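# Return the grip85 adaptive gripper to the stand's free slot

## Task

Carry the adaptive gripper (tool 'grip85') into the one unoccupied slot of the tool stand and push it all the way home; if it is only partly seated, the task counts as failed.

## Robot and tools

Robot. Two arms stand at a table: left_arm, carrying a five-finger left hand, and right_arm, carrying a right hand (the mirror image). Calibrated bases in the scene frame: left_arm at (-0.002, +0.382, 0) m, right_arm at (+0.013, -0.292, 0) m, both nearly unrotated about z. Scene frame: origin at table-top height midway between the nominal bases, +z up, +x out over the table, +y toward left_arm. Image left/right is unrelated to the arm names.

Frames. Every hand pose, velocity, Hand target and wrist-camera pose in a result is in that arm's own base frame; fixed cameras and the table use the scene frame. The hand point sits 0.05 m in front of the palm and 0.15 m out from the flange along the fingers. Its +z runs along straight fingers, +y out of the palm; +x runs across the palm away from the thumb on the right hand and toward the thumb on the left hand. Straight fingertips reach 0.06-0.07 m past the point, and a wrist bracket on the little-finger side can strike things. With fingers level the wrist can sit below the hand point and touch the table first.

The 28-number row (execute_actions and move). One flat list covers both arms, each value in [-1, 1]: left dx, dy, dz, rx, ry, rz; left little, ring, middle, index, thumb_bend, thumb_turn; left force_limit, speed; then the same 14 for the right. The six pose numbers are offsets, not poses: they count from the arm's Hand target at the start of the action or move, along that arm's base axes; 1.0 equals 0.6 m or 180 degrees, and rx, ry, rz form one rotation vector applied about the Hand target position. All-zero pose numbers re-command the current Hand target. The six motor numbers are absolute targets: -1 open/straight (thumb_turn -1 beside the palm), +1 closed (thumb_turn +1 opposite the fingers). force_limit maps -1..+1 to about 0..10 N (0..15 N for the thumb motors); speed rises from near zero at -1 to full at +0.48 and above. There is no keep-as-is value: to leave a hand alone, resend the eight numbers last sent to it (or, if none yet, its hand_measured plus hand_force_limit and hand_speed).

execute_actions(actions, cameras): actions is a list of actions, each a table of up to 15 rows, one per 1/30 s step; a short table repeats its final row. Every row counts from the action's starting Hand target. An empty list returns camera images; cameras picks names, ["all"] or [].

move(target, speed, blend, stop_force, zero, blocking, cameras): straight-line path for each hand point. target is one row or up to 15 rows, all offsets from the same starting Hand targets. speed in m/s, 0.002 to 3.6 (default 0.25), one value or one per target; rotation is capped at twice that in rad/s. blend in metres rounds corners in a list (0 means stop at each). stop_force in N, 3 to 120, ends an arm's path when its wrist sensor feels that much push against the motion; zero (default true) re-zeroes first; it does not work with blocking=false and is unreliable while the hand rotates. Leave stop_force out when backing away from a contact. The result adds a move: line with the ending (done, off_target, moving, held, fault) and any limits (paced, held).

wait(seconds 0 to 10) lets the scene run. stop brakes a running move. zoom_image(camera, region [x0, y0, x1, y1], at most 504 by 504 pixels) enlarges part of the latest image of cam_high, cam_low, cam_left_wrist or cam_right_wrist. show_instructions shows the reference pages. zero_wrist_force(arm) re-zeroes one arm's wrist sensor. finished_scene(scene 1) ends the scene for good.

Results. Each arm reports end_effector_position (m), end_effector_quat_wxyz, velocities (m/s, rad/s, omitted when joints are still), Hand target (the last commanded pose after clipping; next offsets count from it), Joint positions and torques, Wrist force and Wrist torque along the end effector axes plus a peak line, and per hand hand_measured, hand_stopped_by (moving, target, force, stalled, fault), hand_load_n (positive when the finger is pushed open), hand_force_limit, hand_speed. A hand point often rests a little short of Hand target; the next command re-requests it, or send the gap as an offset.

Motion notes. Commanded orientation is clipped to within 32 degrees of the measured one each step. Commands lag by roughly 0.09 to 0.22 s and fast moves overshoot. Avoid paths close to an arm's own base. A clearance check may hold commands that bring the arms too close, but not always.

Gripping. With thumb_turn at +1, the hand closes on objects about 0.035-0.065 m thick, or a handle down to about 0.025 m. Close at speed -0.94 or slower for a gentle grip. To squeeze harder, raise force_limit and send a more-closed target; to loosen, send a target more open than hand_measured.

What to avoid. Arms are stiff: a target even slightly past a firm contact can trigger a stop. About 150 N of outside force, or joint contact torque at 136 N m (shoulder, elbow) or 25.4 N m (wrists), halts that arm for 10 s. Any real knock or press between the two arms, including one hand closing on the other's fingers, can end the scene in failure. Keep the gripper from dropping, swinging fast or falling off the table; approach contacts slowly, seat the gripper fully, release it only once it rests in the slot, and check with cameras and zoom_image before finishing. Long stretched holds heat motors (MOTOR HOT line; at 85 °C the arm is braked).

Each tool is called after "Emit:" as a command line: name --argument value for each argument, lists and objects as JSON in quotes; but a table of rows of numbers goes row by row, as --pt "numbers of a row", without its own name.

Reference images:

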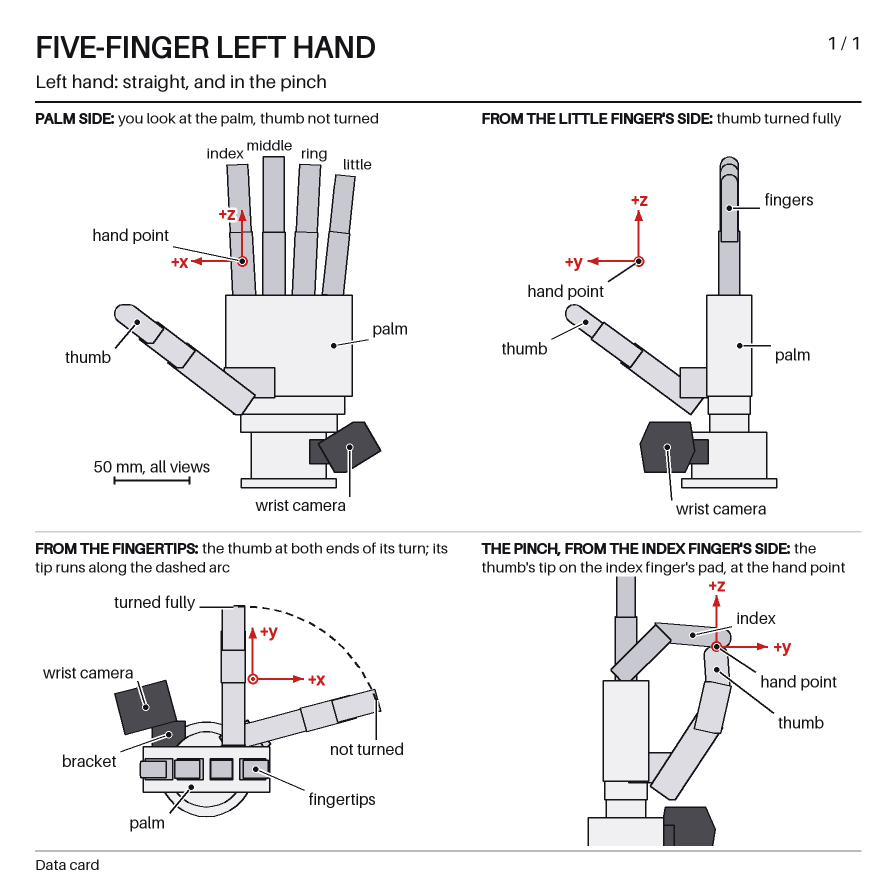

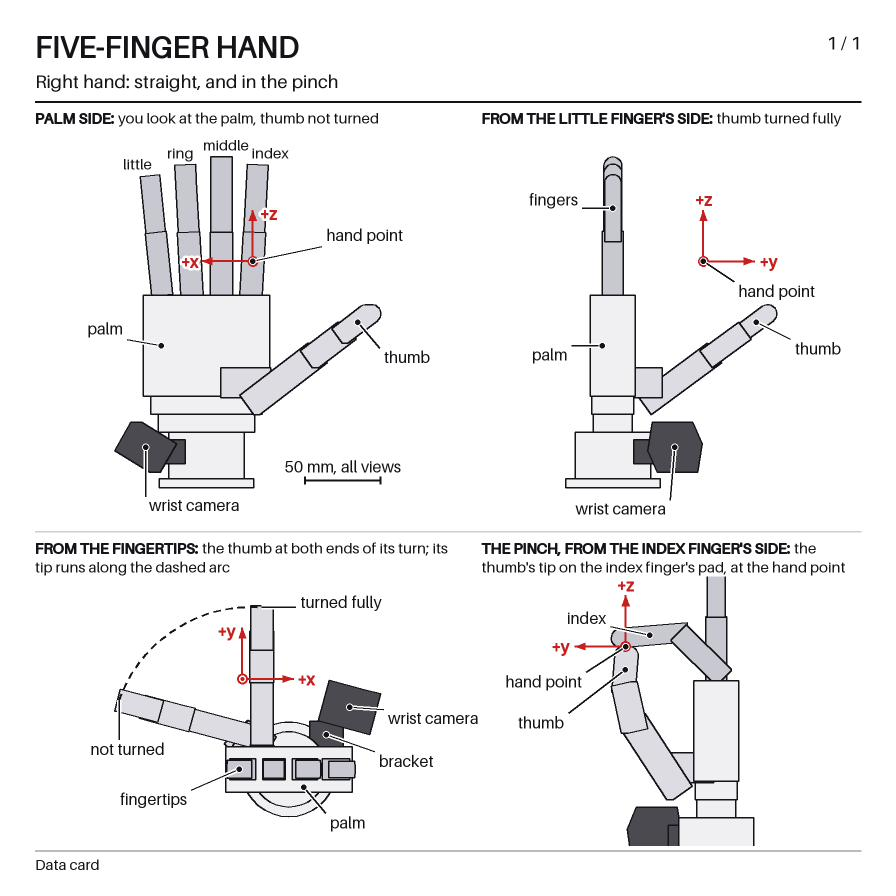

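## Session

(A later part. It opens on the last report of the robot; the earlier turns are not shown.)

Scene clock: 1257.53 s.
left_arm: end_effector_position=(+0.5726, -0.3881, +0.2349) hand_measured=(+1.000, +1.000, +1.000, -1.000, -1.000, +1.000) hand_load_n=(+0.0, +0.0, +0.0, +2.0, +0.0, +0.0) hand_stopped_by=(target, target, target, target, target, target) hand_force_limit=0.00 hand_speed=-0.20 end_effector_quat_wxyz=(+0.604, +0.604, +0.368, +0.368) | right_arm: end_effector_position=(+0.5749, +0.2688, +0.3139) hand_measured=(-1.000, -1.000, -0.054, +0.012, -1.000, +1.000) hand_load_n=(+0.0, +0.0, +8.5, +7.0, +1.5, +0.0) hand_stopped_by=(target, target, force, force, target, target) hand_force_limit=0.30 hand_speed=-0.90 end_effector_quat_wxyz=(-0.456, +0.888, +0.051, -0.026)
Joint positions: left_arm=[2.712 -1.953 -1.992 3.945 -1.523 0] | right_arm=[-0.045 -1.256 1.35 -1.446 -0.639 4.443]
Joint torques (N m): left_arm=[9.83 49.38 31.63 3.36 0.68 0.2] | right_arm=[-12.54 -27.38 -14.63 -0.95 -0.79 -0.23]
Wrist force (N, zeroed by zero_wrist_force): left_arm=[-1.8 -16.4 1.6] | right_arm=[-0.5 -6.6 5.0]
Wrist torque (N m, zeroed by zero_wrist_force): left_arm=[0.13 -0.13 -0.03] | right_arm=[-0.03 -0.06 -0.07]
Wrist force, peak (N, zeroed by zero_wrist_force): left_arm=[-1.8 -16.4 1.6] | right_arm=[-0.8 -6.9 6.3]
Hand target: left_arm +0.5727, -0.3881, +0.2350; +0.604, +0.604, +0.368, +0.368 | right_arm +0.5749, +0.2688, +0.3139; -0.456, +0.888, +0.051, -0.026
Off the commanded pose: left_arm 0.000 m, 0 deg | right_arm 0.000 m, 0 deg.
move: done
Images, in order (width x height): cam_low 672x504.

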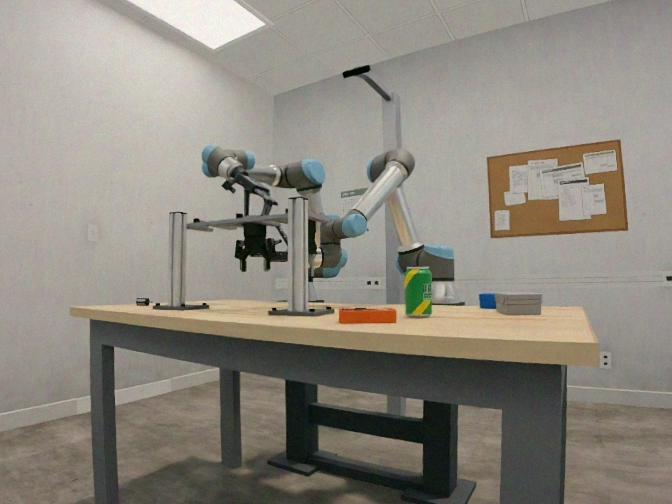

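Emit:
move --target '[0,0,0.0025,0,0,0, 1,1,1,-1,-1,1,0,-0.2, 0,0,0.0025,0,0,0, -1,-1,0.2,0.2,-1,1,0.3,-0.9]' --speed 0.01 --cameras '["cam_right_wrist", "cam_low"]'

Scene clock: 1262.87 s.
left_arm: end_effector_position=(+0.5727, -0.3881, +0.2365) hand_measured=(+1.000, +1.000, +1.000, -1.000, -1.000, +1.000) hand_load_n=(-0.5, +0.0, +0.0, +2.5, +0.0, +0.0) hand_stopped_by=(target, target, target, target, target, target) hand_force_limit=0.00 hand_speed=-0.20 end_effector_quat_wxyz=(+0.604, +0.604, +0.368, +0.368) | right_arm: end_effector_position=(+0.5749, +0.2688, +0.3153) hand_measured=(-1.000, -1.000, -0.054, +0.012, -1.000, +1.000) hand_load_n=(+0.0, +0.0, +8.0, +7.0, +2.0, -1.0) hand_stopped_by=(target, target, force, force, target, target) hand_force_limit=0.30 hand_speed=-0.90 end_effector_quat_wxyz=(-0.456, +0.888, +0.051, -0.026)
Joint positions: left_arm=[2.712 -1.95 -1.991 3.941 -1.523 0] | right_arm=[-0.045 -1.257 1.346 -1.443 -0.639 4.443]
Joint torques (N m): left_arm=[9.03 49.48 33.13 4.26 0.81 0.09] | right_arm=[-11.03 -41.56 -27.19 0.15 -0.71 0.24]
Wrist force (N, zeroed by zero_wrist_force): left_arm=[-1.6 -18.7 1.1] | right_arm=[0.0 -5.6 4.4]
Wrist torque (N m, zeroed by zero_wrist_force): left_arm=[0.22 -0.10 -0.01] | right_arm=[-0.01 -0.04 -0.08]
Wrist force, peak (N, zeroed by zero_wrist_force): left_arm=[-1.9 -20.5 0.8] | right_arm=[-0.5 -7.5 4.8]
Hand target: left_arm +0.5727, -0.3881, +0.2365; +0.604, +0.604, +0.368, +0.368 | right_arm +0.5749, +0.2688, +0.3154; -0.456, +0.888, +0.051, -0.026
Off the commanded pose: left_arm 0.000 m, 0 deg | right_arm 0.000 m, 0 deg.
move: done
Images, in order (width x height): cam_low 672x504, cam_right_wrist 616x616.

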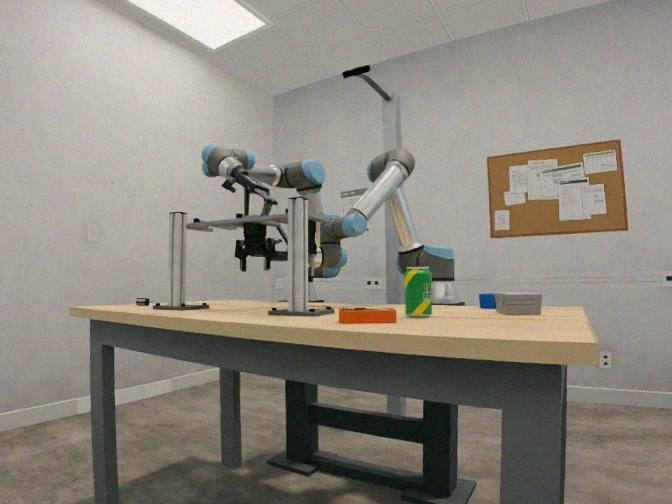

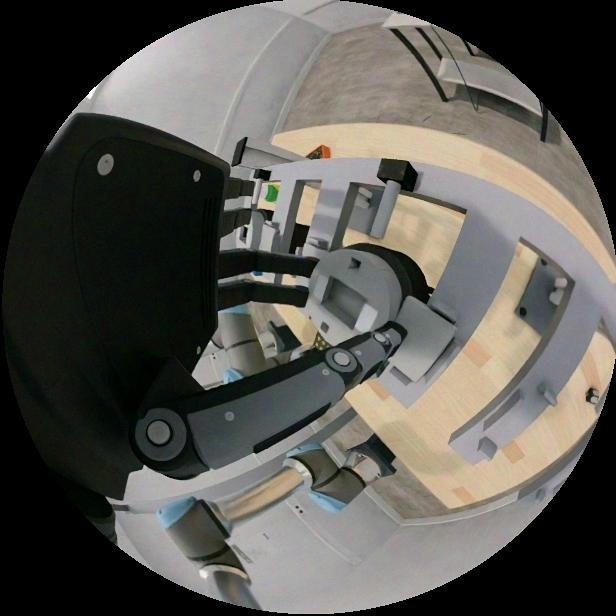

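Emit:
move --target '[0,0,0.0042,0,0,0, 1,1,1,-1,-1,1,0,-0.2, 0,0,0.0042,0,0,0, -1,-1,0.2,0.2,-1,1,0.3,-0.9]' --speed 0.01 --cameras '["cam_right_wrist", "cam_low"]'

Emit:
zoom_image --camera "cam_right_wrist" --region '[200, 150, 500, 450]'

Emit:
zoom_image --camera "cam_low" --region '[180, 190, 330, 300]'

Scene clock: 1267.93 s.
left_arm: end_effector_position=(+0.5727, -0.3881, +0.2390) hand_measured=(+1.000, +1.000, +1.000, -1.000, -1.000, +1.000) hand_load_n=(+0.0, +0.0, +0.0, +2.5, +0.0, +0.0) hand_stopped_by=(target, target, target, target, target, target) hand_force_limit=0.00 hand_speed=-0.20 end_effector_quat_wxyz=(+0.604, +0.604, +0.368, +0.368) | right_arm: end_effector_position=(+0.5749, +0.2688, +0.3178) hand_measured=(-1.000, -1.000, -0.054, +0.012, -1.000, +1.000) hand_load_n=(+0.0, +0.0, +8.0, +6.5, +2.0, -1.0) hand_stopped_by=(target, target, force, force, target, target) hand_force_limit=0.30 hand_speed=-0.90 end_effector_quat_wxyz=(-0.456, +0.888, +0.051, -0.026)
Joint positions: left_arm=[2.712 -1.946 -1.989 3.935 -1.523 0] | right_arm=[-0.045 -1.257 1.341 -1.436 -0.639 4.443]
Joint torques (N m): left_arm=[9.9 51.06 32.8 4.27 0.48 -0.07] | right_arm=[-5.18 -41.62 -26.31 0.35 -0.48 1.24]
Wrist force (N, zeroed by zero_wrist_force): left_arm=[-1.7 -19.0 0.9] | right_arm=[0.4 -5.5 4.4]
Wrist torque (N m, zeroed by zero_wrist_force): left_arm=[0.23 -0.08 -0.01] | right_arm=[-0.04 -0.09 -0.07]
Wrist force, peak (N, zeroed by zero_wrist_force): left_arm=[-1.6 -19.1 0.8] | right_arm=[-0.1 -5.4 4.9]
Hand target: left_arm +0.5727, -0.3881, +0.2390; +0.604, +0.604, +0.368, +0.368 | right_arm +0.5749, +0.2688, +0.3179; -0.456, +0.888, +0.051, -0.026
Off the commanded pose: left_arm 0.000 m, 0 deg | right_arm 0.000 m, 0 deg.
move: done
Images, in order (width x height): cam_low 672x504, cam_right_wrist 616x616.

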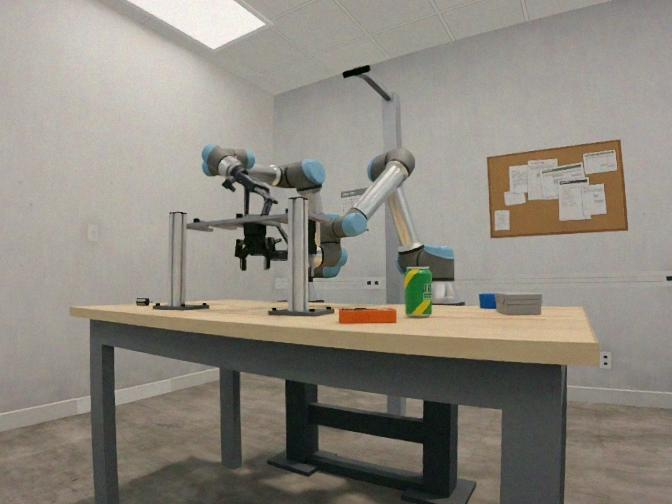

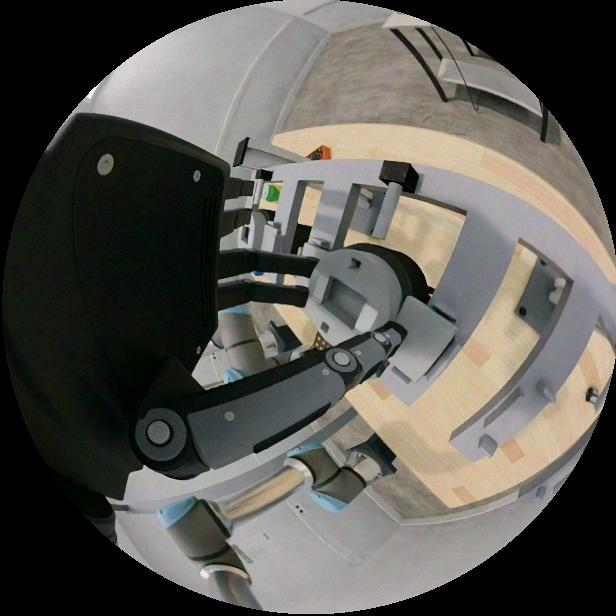

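Scaled by 1.680 from the camera's 616x616 image, which has a finer 880x880 frame.

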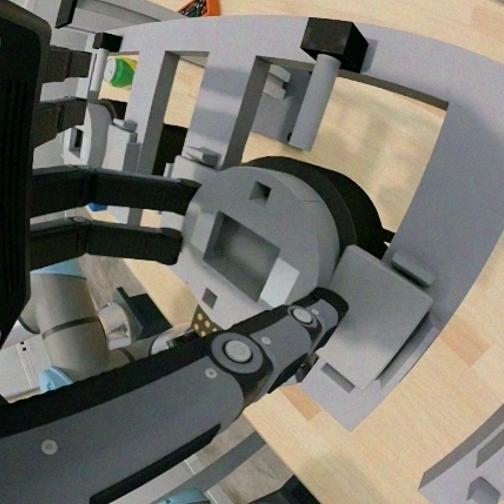

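Scaled by 3.360 from the camera's 672x504 image, which has a finer 960x720 frame.

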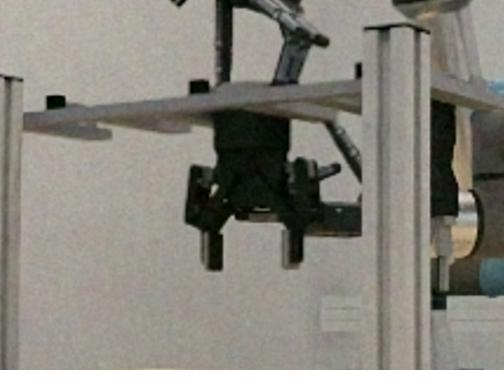

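Emit:
move --target '[0,0,0.01833,0,0,0, 1,1,1,-1,-1,1,0,-0.2, 0,0,0.01833,0,0,0, -1,-1,0.2,0.2,-1,1,0.3,-0.9]' --speed 0.015 --cameras '["cam_right_wrist", "cam_low", "cam_left_wrist"]'

Emit:
zoom_image --camera "cam_right_wrist" --region '[200, 150, 500, 450]'

Emit:
zoom_image --camera "cam_low" --region '[180, 190, 330, 300]'

Scene clock: 1275.37 s.
left_arm: end_effector_position=(+0.5727, -0.3881, +0.2500) hand_measured=(+1.000, +1.000, +1.000, -1.000, -1.000, +1.000) hand_load_n=(+0.0, +0.0, +0.0, +2.0, +0.0, +0.0) hand_stopped_by=(target, target, target, target, target, target) hand_force_limit=0.00 hand_speed=-0.20 end_effector_quat_wxyz=(+0.604, +0.604, +0.368, +0.368) | right_arm: end_effector_position=(+0.5749, +0.2688, +0.3288) hand_measured=(-1.000, -1.000, -0.054, +0.012, -1.000, +1.000) hand_load_n=(+0.0, +0.0, +8.0, +6.5, +2.0, -1.0) hand_stopped_by=(target, target, force, force, target, target) hand_force_limit=0.30 hand_speed=-0.90 end_effector_quat_wxyz=(-0.456, +0.888, +0.051, -0.026)
Joint positions: left_arm=[2.712 -1.926 -1.98 3.906 -1.523 0] | right_arm=[-0.045 -1.259 1.315 -1.409 -0.639 4.443]
Joint torques (N m): left_arm=[9.65 50.84 33.89 4.14 0.47 -0.06] | right_arm=[5.46 -40.78 -25.95 0.61 0.2 0.01]
Wrist force (N, zeroed by zero_wrist_force): left_arm=[-1.9 -18.8 1.0] | right_arm=[0.2 -5.8 4.4]
Wrist torque (N m, zeroed by zero_wrist_force): left_arm=[0.24 -0.05 -0.02] | right_arm=[-0.05 -0.08 -0.08]
Wrist force, peak (N, zeroed by zero_wrist_force): left_arm=[-1.5 -19.3 0.9] | right_arm=[0.1 -5.9 4.7]
Hand target: left_arm +0.5727, -0.3881, +0.2500; +0.604, +0.604, +0.368, +0.368 | right_arm +0.5749, +0.2688, +0.3289; -0.456, +0.888, +0.051, -0.026
Off the commanded pose: left_arm 0.000 m, 0 deg | right_arm 0.000 m, 0 deg.
move: done
Images, in order (width x height): cam_low 672x504, cam_left_wrist 616x616, cam_right_wrist 616x616.

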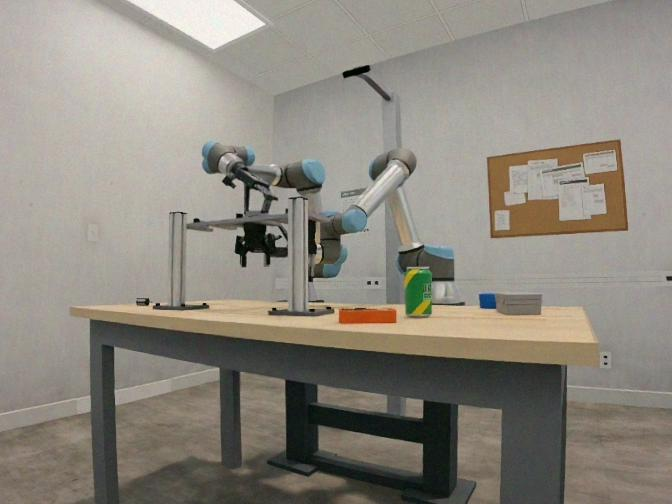

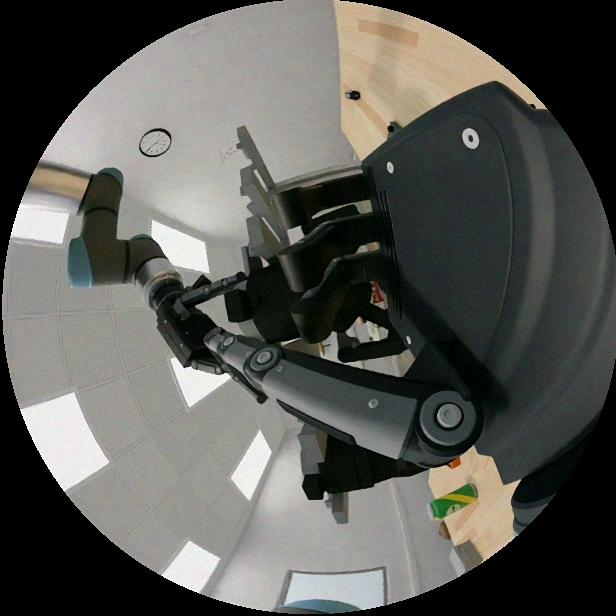

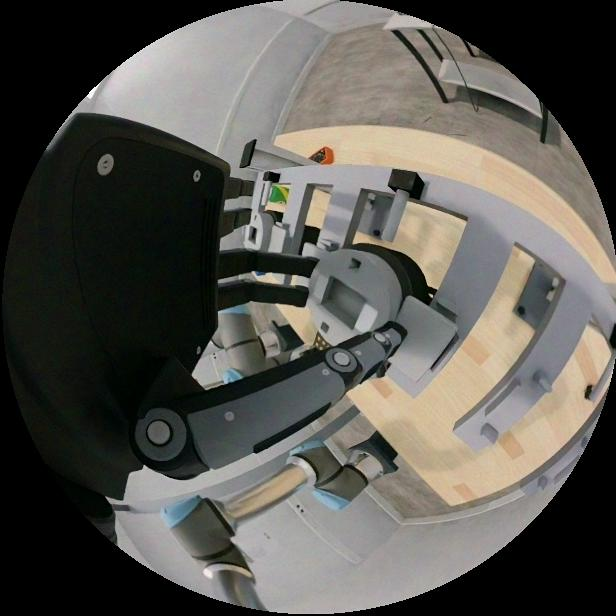

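Scaled by 1.680 from the camera's 616x616 image, which has a finer 880x880 frame.

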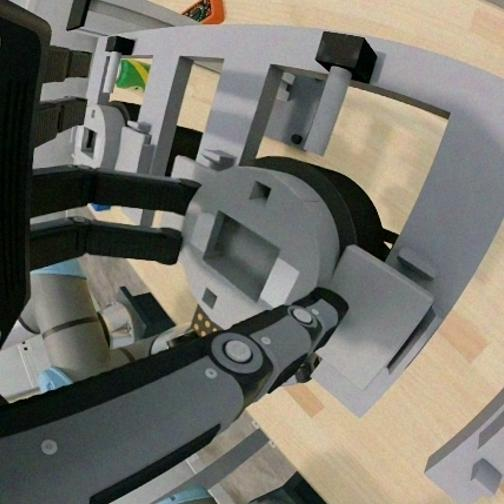

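Scaled by 3.360 from the camera's 672x504 image, which has a finer 960x720 frame.

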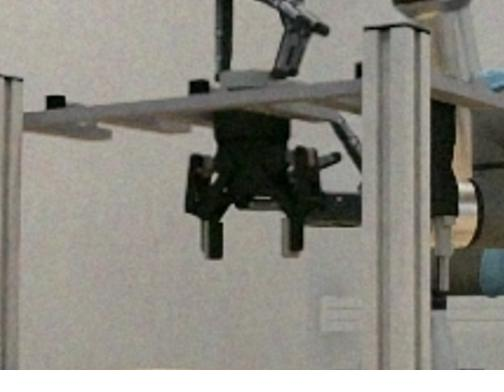

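Emit:
move --target '[-0.04954,-0.00675,0,0,0,0, 1,1,1,-1,-1,1,0,-0.2, -0.04968,-0.00566,0,0,0,0, -1,-1,0.2,0.2,-1,1,0.3,-0.9]' --speed 0.025 --cameras '["cam_right_wrist"]'

Emit:
zoom_image --camera "cam_right_wrist" --region '[200, 150, 500, 450]'

Scene clock: 1285.87 s.
left_arm: end_effector_position=(+0.5430, -0.3922, +0.2500) hand_measured=(+1.000, +1.000, +1.000, -1.000, -1.000, +1.000) hand_load_n=(+0.0, -0.5, +0.0, +2.0, +0.0, +0.0) hand_stopped_by=(target, target, target, target, target, target) hand_force_limit=0.00 hand_speed=-0.20 end_effector_quat_wxyz=(+0.604, +0.604, +0.368, +0.368) | right_arm: end_effector_position=(+0.5451, +0.2654, +0.3289) hand_measured=(-1.000, -1.000, -0.054, +0.012, -1.000, +1.000) hand_load_n=(+0.0, +0.0, +7.5, +6.5, +2.0, -1.0) hand_stopped_by=(target, target, force, force, target, target) hand_force_limit=0.30 hand_speed=-0.90 end_effector_quat_wxyz=(-0.456, +0.888, +0.051, -0.026)
Joint positions: left_arm=[2.673 -1.889 -2.035 3.924 -1.562 0] | right_arm=[-0.053 -1.332 1.407 -1.417 -0.641 4.43]
Joint torques (N m): left_arm=[-10.68 46.76 21.7 7.29 -3.08 0.17] | right_arm=[-11.6 -37.51 -9.73 -4.02 -0.77 -1.43]
Wrist force (N, zeroed by zero_wrist_force): left_arm=[-1.8 -18.3 1.0] | right_arm=[0.3 -4.8 4.5]
Wrist torque (N m, zeroed by zero_wrist_force): left_arm=[0.24 -0.05 -0.02] | right_arm=[0.06 -0.11 0.08]
Wrist force, peak (N, zeroed by zero_wrist_force): left_arm=[-1.5 -19.4 0.8] | right_arm=[-0.1 -5.8 4.9]
Hand target: left_arm +0.5429, -0.3922, +0.2500; +0.604, +0.604, +0.368, +0.368 | right_arm +0.5451, +0.2654, +0.3289; -0.456, +0.888, +0.051, -0.026
Off the commanded pose: left_arm 0.000 m, 0 deg | right_arm 0.000 m, 0 deg.
move: done
Images, in order (width x height): cam_right_wrist 616x616.

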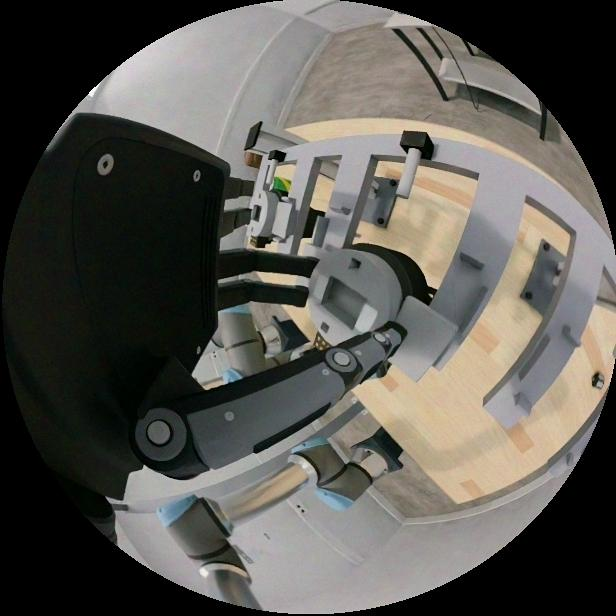

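Scaled by 1.680 from the camera's 616x616 image, which has a finer 880x880 frame.

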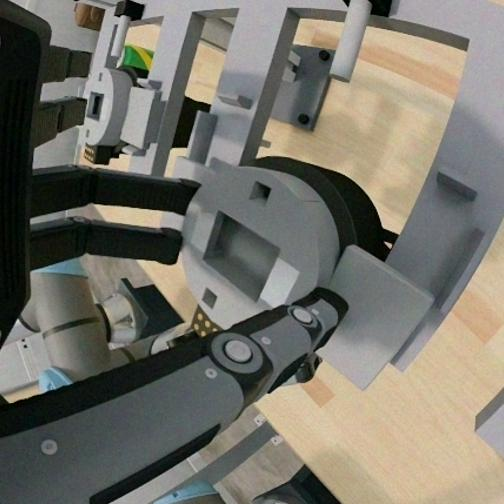

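Emit:
move --target '[-0.10734,-0.01463,0,0,0,0, 1,1,1,-1,-1,1,0,-0.2, -0.10764,-0.01226,0,0,0,0, -1,-1,0.2,0.2,-1,1,0.3,-0.9]' --speed 0.03 --cameras '["cam_right_wrist", "cam_high"]'

Emit:
zoom_image --camera "cam_right_wrist" --region '[200, 150, 500, 450]'

Scene clock: 1291.47 s.
left_arm: end_effector_position=(+0.4786, -0.4010, +0.2500) hand_measured=(+1.000, +1.000, +1.000, -1.000, -1.000, +1.000) hand_load_n=(+0.0, +0.0, +0.0, +2.5, +0.0, +0.0) hand_stopped_by=(target, target, target, target, target, target) hand_force_limit=0.00 hand_speed=-0.20 end_effector_quat_wxyz=(+0.604, +0.604, +0.368, +0.368) | right_arm: end_effector_position=(+0.4806, +0.2581, +0.3289) hand_measured=(-1.000, -1.000, -0.054, +0.012, -1.000, +1.000) hand_load_n=(+0.0, +0.0, +8.0, +7.0, +2.0, -1.0) hand_stopped_by=(target, target, force, force, target, target) hand_force_limit=0.30 hand_speed=-0.90 end_effector_quat_wxyz=(-0.456, +0.888, +0.051, -0.026)
Joint positions: left_arm=[2.572 -1.817 -2.138 3.955 -1.663 0] | right_arm=[-0.074 -1.488 1.584 -1.411 -0.646 4.396]
Joint torques (N m): left_arm=[-9.77 43.26 19.87 7.23 -3.13 -0.02] | right_arm=[-11.97 -32.51 -11.86 0.28 -0.91 -1.36]
Wrist force (N, zeroed by zero_wrist_force): left_arm=[-1.7 -18.9 0.9] | right_arm=[0.1 -5.7 4.3]
Wrist torque (N m, zeroed by zero_wrist_force): left_arm=[0.19 -0.12 -0.01] | right_arm=[0.00 -0.03 0.09]
Wrist force, peak (N, zeroed by zero_wrist_force): left_arm=[-1.7 -19.2 1.0] | right_arm=[0.0 -5.7 4.4]
Hand target: left_arm +0.4785, -0.4010, +0.2500; +0.604, +0.604, +0.368, +0.368 | right_arm +0.4805, +0.2581, +0.3289; -0.456, +0.888, +0.051, -0.026
Off the commanded pose: left_arm 0.000 m, 0 deg | right_arm 0.000 m, 0 deg.
move: done
Images, in order (width x height): cam_high 672x504, cam_right_wrist 616x616.

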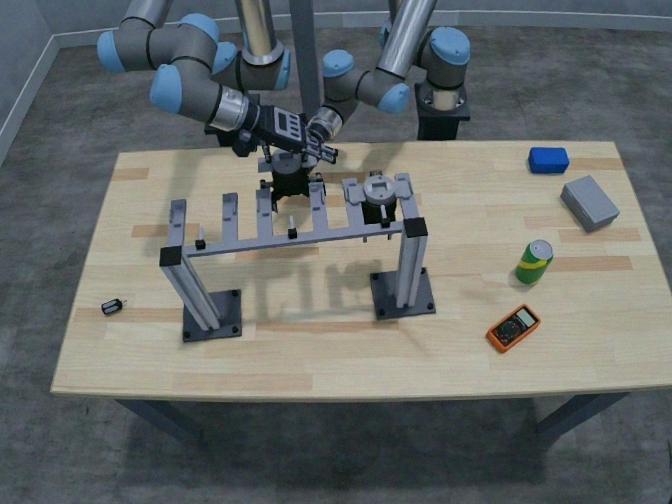

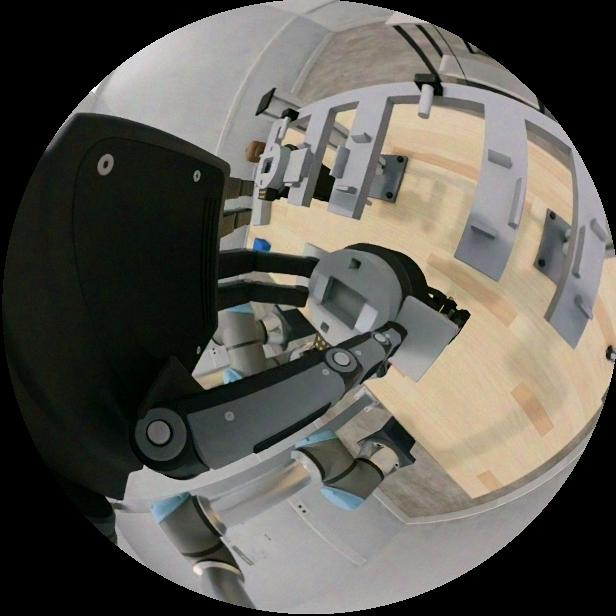

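Scaled by 1.680 from the camera's 616x616 image, which has a finer 880x880 frame.

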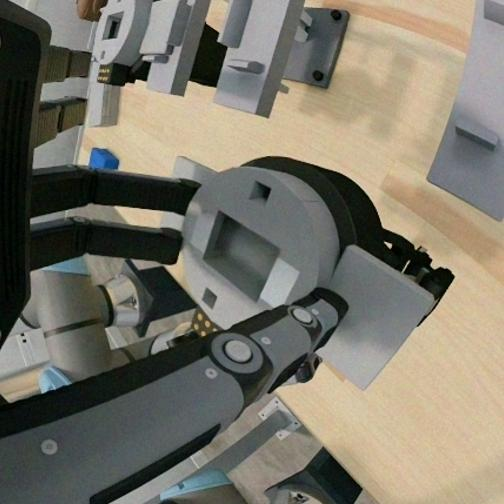

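Emit:
zoom_image --camera "cam_high" --region '[140, 60, 440, 290]'

Scaled by 1.680 from the camera's 672x504 image, which has a finer 960x720 frame.

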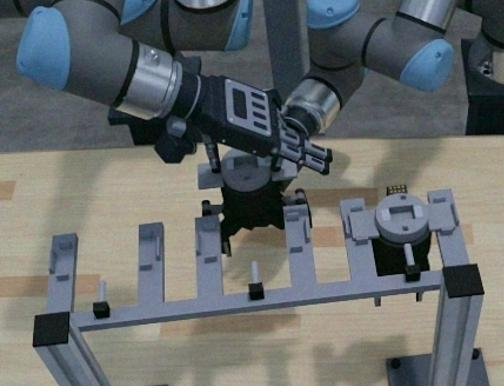

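Emit:
move --target '[0.02047,-0.15027,0,0,0,0, 1,1,1,-1,-1,1,0,-0.2, 0.01717,-0.1507,0,0,0,0, -1,-1,0.2,0.2,-1,1,0.3,-0.9]' --speed 0.04 --cameras '["cam_right_wrist", "cam_high"]'

Emit:
zoom_image --camera "cam_right_wrist" --region '[200, 150, 500, 450]'

Scene clock: 1308.60 s.
left_arm: end_effector_position=(+0.4908, -0.4911, +0.2500) hand_measured=(+1.000, +1.000, +1.000, -1.000, -1.000, +1.000) hand_load_n=(+0.0, +0.0, +0.0, +2.0, +0.0, +0.0) hand_stopped_by=(target, target, target, target, target, target) hand_force_limit=0.00 hand_speed=-0.20 end_effector_quat_wxyz=(+0.604, +0.604, +0.368, +0.368) | right_arm: end_effector_position=(+0.4908, +0.1677, +0.3289) hand_measured=(-1.000, -1.000, -0.054, +0.012, -1.000, +1.000) hand_load_n=(+0.0, -0.5, +8.0, +6.5, +1.5, -1.0) hand_stopped_by=(target, target, force, force, target, target) hand_force_limit=0.30 hand_speed=-0.90 end_effector_quat_wxyz=(-0.456, +0.888, +0.051, -0.026)
Joint positions: left_arm=[2.416 -1.976 -1.902 3.878 -1.819 0] | right_arm=[-0.242 -1.471 1.517 -1.165 -0.705 4.144]
Joint torques (N m): left_arm=[-10.78 33.65 33.4 3.95 -2.88 0.63] | right_arm=[-11.75 -17.56 -27.52 0.63 -0.78 -1.22]
Wrist force (N, zeroed by zero_wrist_force): left_arm=[-1.2 -17.9 0.6] | right_arm=[0.2 -4.4 4.1]
Wrist torque (N m, zeroed by zero_wrist_force): left_arm=[0.24 -0.12 0.02] | right_arm=[0.06 -0.04 0.11]
Wrist force, peak (N, zeroed by zero_wrist_force): left_arm=[-1.8 -22.3 0.8] | right_arm=[0.3 -8.5 3.7]
Hand target: left_arm +0.4908, -0.4911, +0.2500; +0.604, +0.604, +0.368, +0.368 | right_arm +0.4908, +0.1676, +0.3289; -0.456, +0.888, +0.051, -0.026
Off the commanded pose: left_arm 0.000 m, 0 deg | right_arm 0.000 m, 0 deg.
move: done
Images, in order (width x height): cam_high 672x504, cam_right_wrist 616x616.

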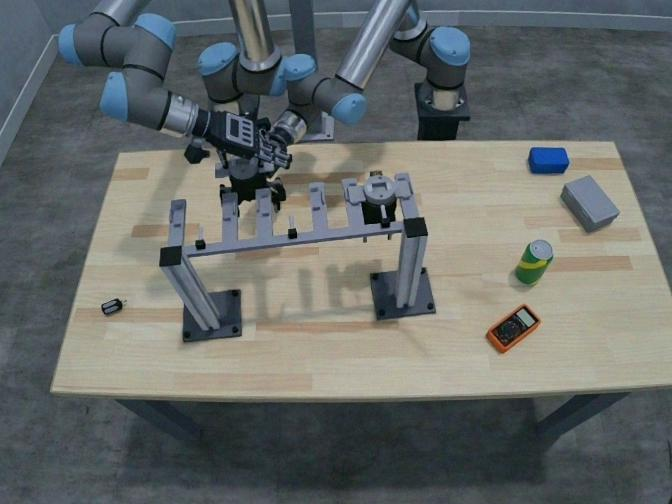

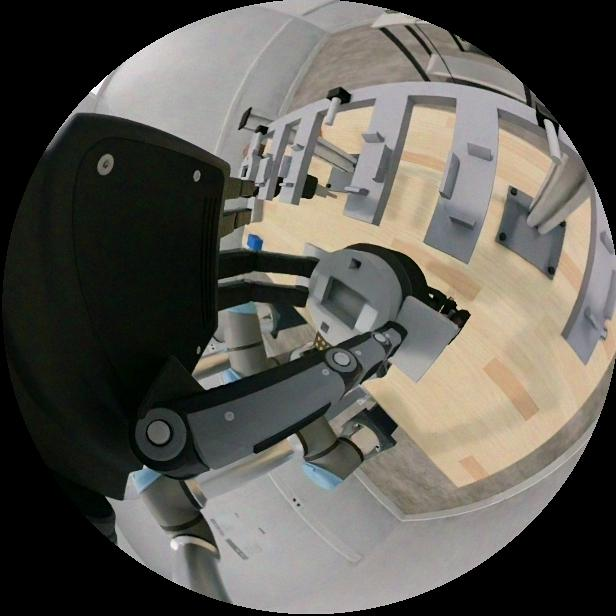

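Scaled by 1.680 from the camera's 616x616 image, which has a finer 880x880 frame.

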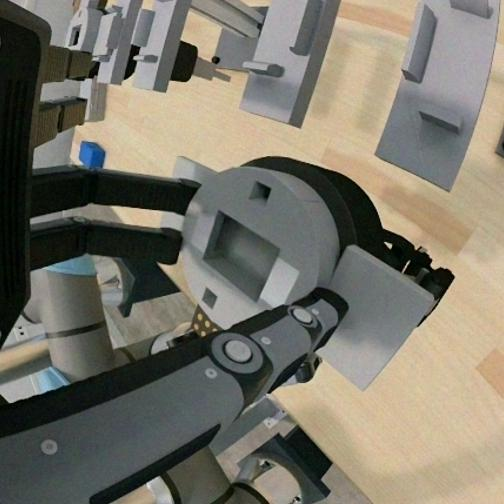

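Emit:
move --target '[0.0207,-0.15192,0,0,0,0, 1,1,1,-1,-1,1,0,-0.2, 0.01736,-0.15235,0,0,0,0, -1,-1,0.2,0.2,-1,1,0.3,-0.9]' --speed 0.035 --cameras '["cam_right_wrist", "cam_high", "cam_low"]'

Emit:
zoom_image --camera "cam_right_wrist" --region '[200, 150, 500, 450]'

Emit:
zoom_image --camera "cam_high" --region '[110, 100, 330, 270]'

Scene clock: 1314.43 s.
left_arm: end_effector_position=(+0.5032, -0.5822, +0.2500) hand_measured=(+1.000, +1.000, +1.000, -1.000, -1.000, +1.000) hand_load_n=(+0.0, +0.0, +0.0, +2.0, +0.0, +0.0) hand_stopped_by=(target, target, target, target, target, target) hand_force_limit=0.00 hand_speed=-0.20 end_effector_quat_wxyz=(+0.604, +0.604, +0.368, +0.368) | right_arm: end_effector_position=(+0.5012, +0.0763, +0.3289) hand_measured=(-1.000, -1.000, -0.054, +0.012, -1.000, +1.000) hand_load_n=(+0.0, +0.0, +8.0, +6.5, +2.0, -0.5) hand_stopped_by=(target, target, force, force, target, target) hand_force_limit=0.30 hand_speed=-0.90 end_effector_quat_wxyz=(-0.456, +0.888, +0.051, -0.026)
Joint positions: left_arm=[2.305 -2.14 -1.631 3.771 -1.93 0] | right_arm=[-0.399 -1.412 1.418 -0.976 -0.784 3.944]
Joint torques (N m): left_arm=[-10.4 41.99 33.65 3.14 -2.89 0.67] | right_arm=[-11.7 -21.46 -27.6 0.73 -0.69 -1.38]
Wrist force (N, zeroed by zero_wrist_force): left_arm=[-1.1 -15.7 0.9] | right_arm=[0.4 -2.5 5.5]
Wrist torque (N m, zeroed by zero_wrist_force): left_arm=[0.19 -0.11 0.02] | right_arm=[0.12 -0.05 0.14]
Wrist force, peak (N, zeroed by zero_wrist_force): left_arm=[-1.2 -18.4 0.6] | right_arm=[0.2 -4.8 4.7]
Hand target: left_arm +0.5032, -0.5823, +0.2500; +0.604, +0.604, +0.368, +0.368 | right_arm +0.5012, +0.0762, +0.3289; -0.456, +0.888, +0.051, -0.026
Off the commanded pose: left_arm 0.000 m, 0 deg | right_arm 0.000 m, 0 deg.
move: done
Images, in order (width x height): cam_high 672x504, cam_low 672x504, cam_right_wrist 616x616.

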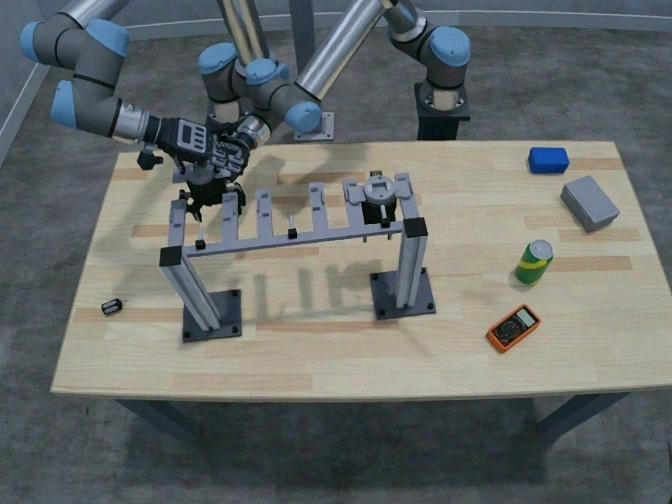

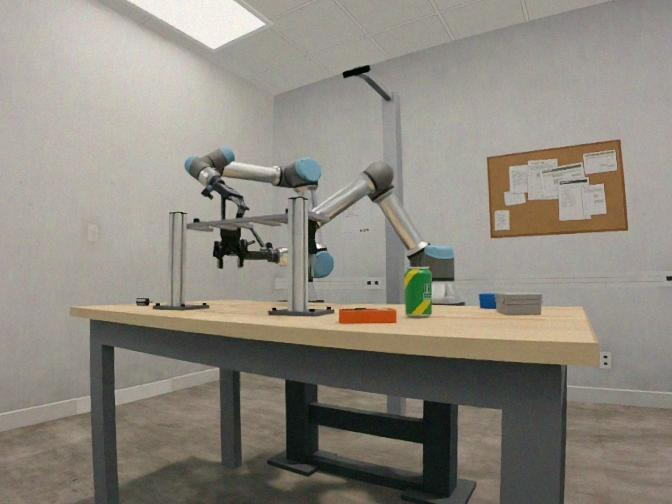

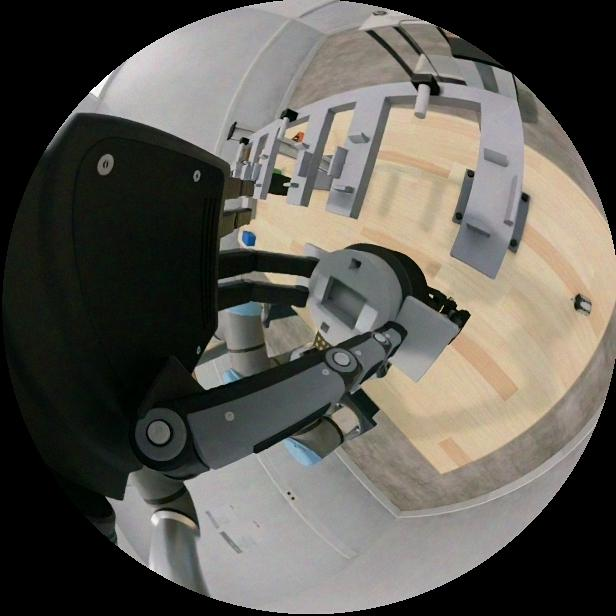

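Scaled by 1.680 from the camera's 616x616 image, which has a finer 880x880 frame.

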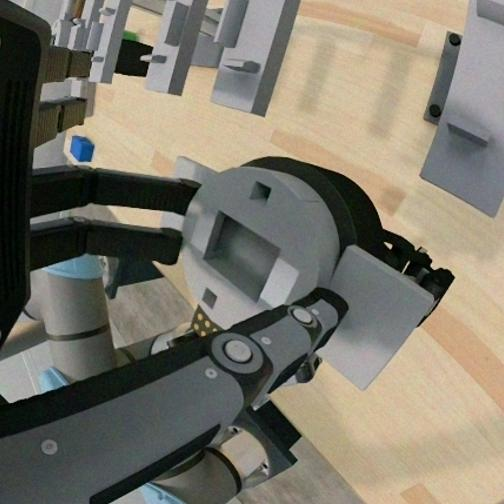

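Scaled by 2.291 from the camera's 672x504 image, which has a finer 960x720 frame.

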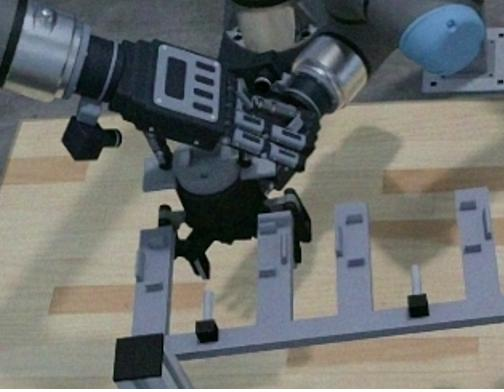

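Emit:
zoom_image --camera "cam_right_wrist" --region '[300, 80, 540, 300]'

Emit:
zoom_image --camera "cam_low" --region '[160, 190, 330, 300]'

Scaled by 2.100 from the camera's 616x616 image, which has a finer 880x880 frame.

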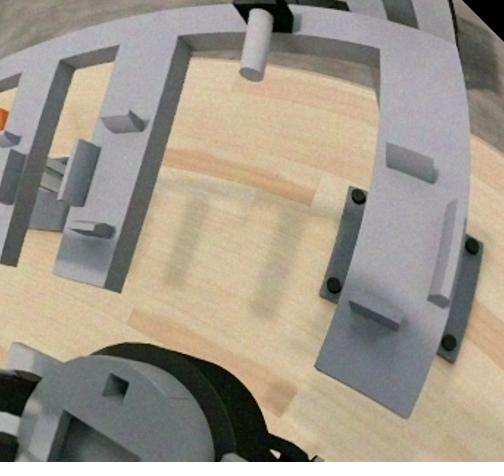

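Scaled by 2.965 from the camera's 672x504 image, which has a finer 960x720 frame.

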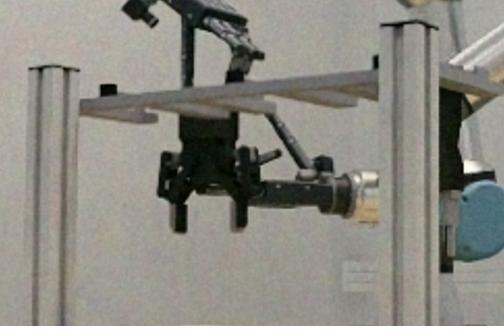

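Emit:
move --pt "-0.00045 0.0033 0 0 0 0 1 1 1 -1 -1 1 0 -0.2 -0.00038 0.00331 0 0 0 0 -1 -1 0.2 0.2 -1 1 0.3 -0.9" --pt "0.10689 0.01793 0 0 0 0 1 1 1 -1 -1 1 0 -0.2 0.10726 0.01557 0 0 0 0 -1 -1 0.2 0.2 -1 1 0.3 -0.9" --speed 0.025 --cameras '["cam_right_wrist", "cam_high"]'

Emit:
zoom_image --camera "cam_right_wrist" --region '[200, 150, 500, 450]'

Emit:
zoom_image --camera "cam_right_wrist" --region '[300, 80, 540, 300]'

Scene clock: 1334.87 s.
left_arm: end_effector_position=(+0.5673, -0.5715, +0.2500) hand_measured=(+1.000, +1.000, +1.000, -1.000, -1.000, +1.000) hand_load_n=(+0.0, +0.0, +0.0, +2.0, +0.0, +0.0) hand_stopped_by=(target, target, target, target, target, target) hand_force_limit=0.00 hand_speed=-0.20 end_effector_quat_wxyz=(+0.604, +0.604, +0.368, +0.368) | right_arm: end_effector_position=(+0.5656, +0.0856, +0.3289) hand_measured=(-1.000, -1.000, -0.054, +0.012, -1.000, +1.000) hand_load_n=(+0.0, +0.0, +8.0, +5.5, +2.0, -0.5) hand_stopped_by=(target, target, force, force, target, target) hand_force_limit=0.30 hand_speed=-0.90 end_effector_quat_wxyz=(-0.456, +0.888, +0.051, -0.026)
Joint positions: left_arm=[2.4 -2.188 -1.548 3.736 -1.835 0] | right_arm=[-0.343 -1.263 1.242 -0.998 -0.753 4.011]
Joint torques (N m): left_arm=[11.53 46.23 36.3 3.76 1.29 1.01] | right_arm=[6.99 -24.28 -26 -1.27 2.05 1.38]
Wrist force (N, zeroed by zero_wrist_force): left_arm=[-1.5 -18.2 0.9] | right_arm=[0.1 -4.5 4.7]
Wrist torque (N m, zeroed by zero_wrist_force): left_arm=[0.21 -0.11 0.00] | right_arm=[0.10 -0.02 -0.08]
Wrist force, peak (N, zeroed by zero_wrist_force): left_arm=[-1.7 -19.2 0.9] | right_arm=[0.7 -6.4 4.1]
Hand target: left_arm +0.5674, -0.5715, +0.2500; +0.604, +0.604, +0.368, +0.368 | right_arm +0.5656, +0.0856, +0.3289; -0.456, +0.888, +0.051, -0.026
Off the commanded pose: left_arm 0.000 m, 0 deg | right_arm 0.000 m, 0 deg.
move: done
Images, in order (width x height): cam_high 672x504, cam_right_wrist 616x616.

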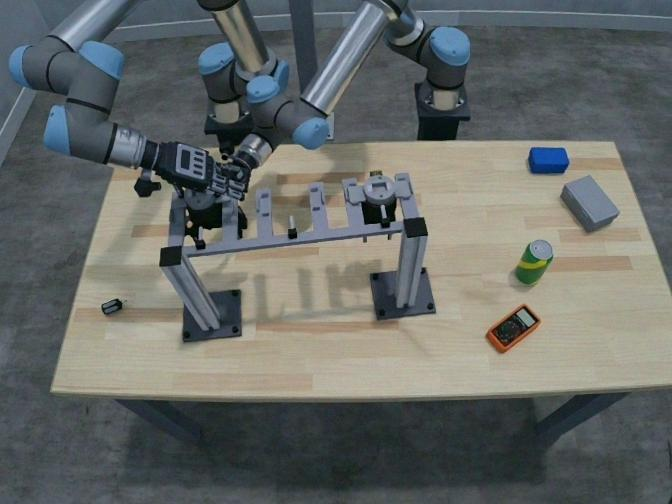

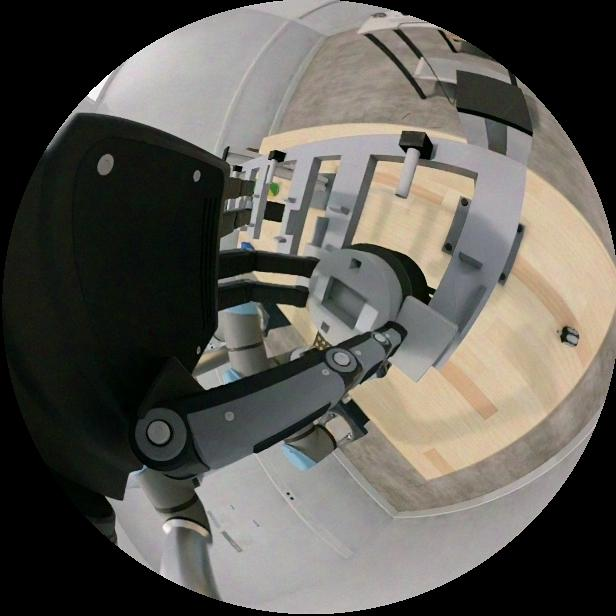

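Scaled by 1.680 from the camera's 616x616 image, which has a finer 880x880 frame.

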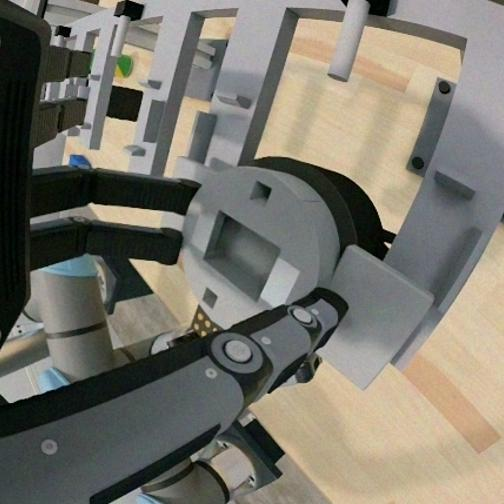

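Scaled by 2.100 from the camera's 616x616 image, which has a finer 880x880 frame.

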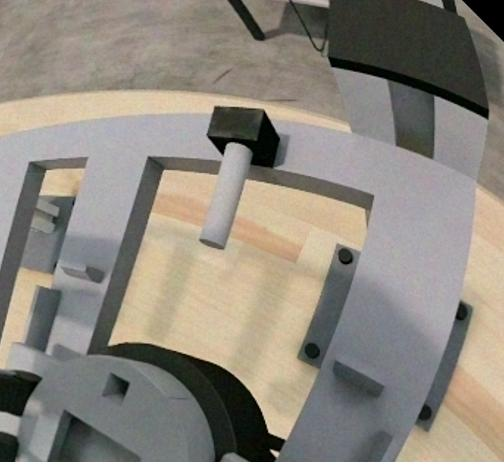

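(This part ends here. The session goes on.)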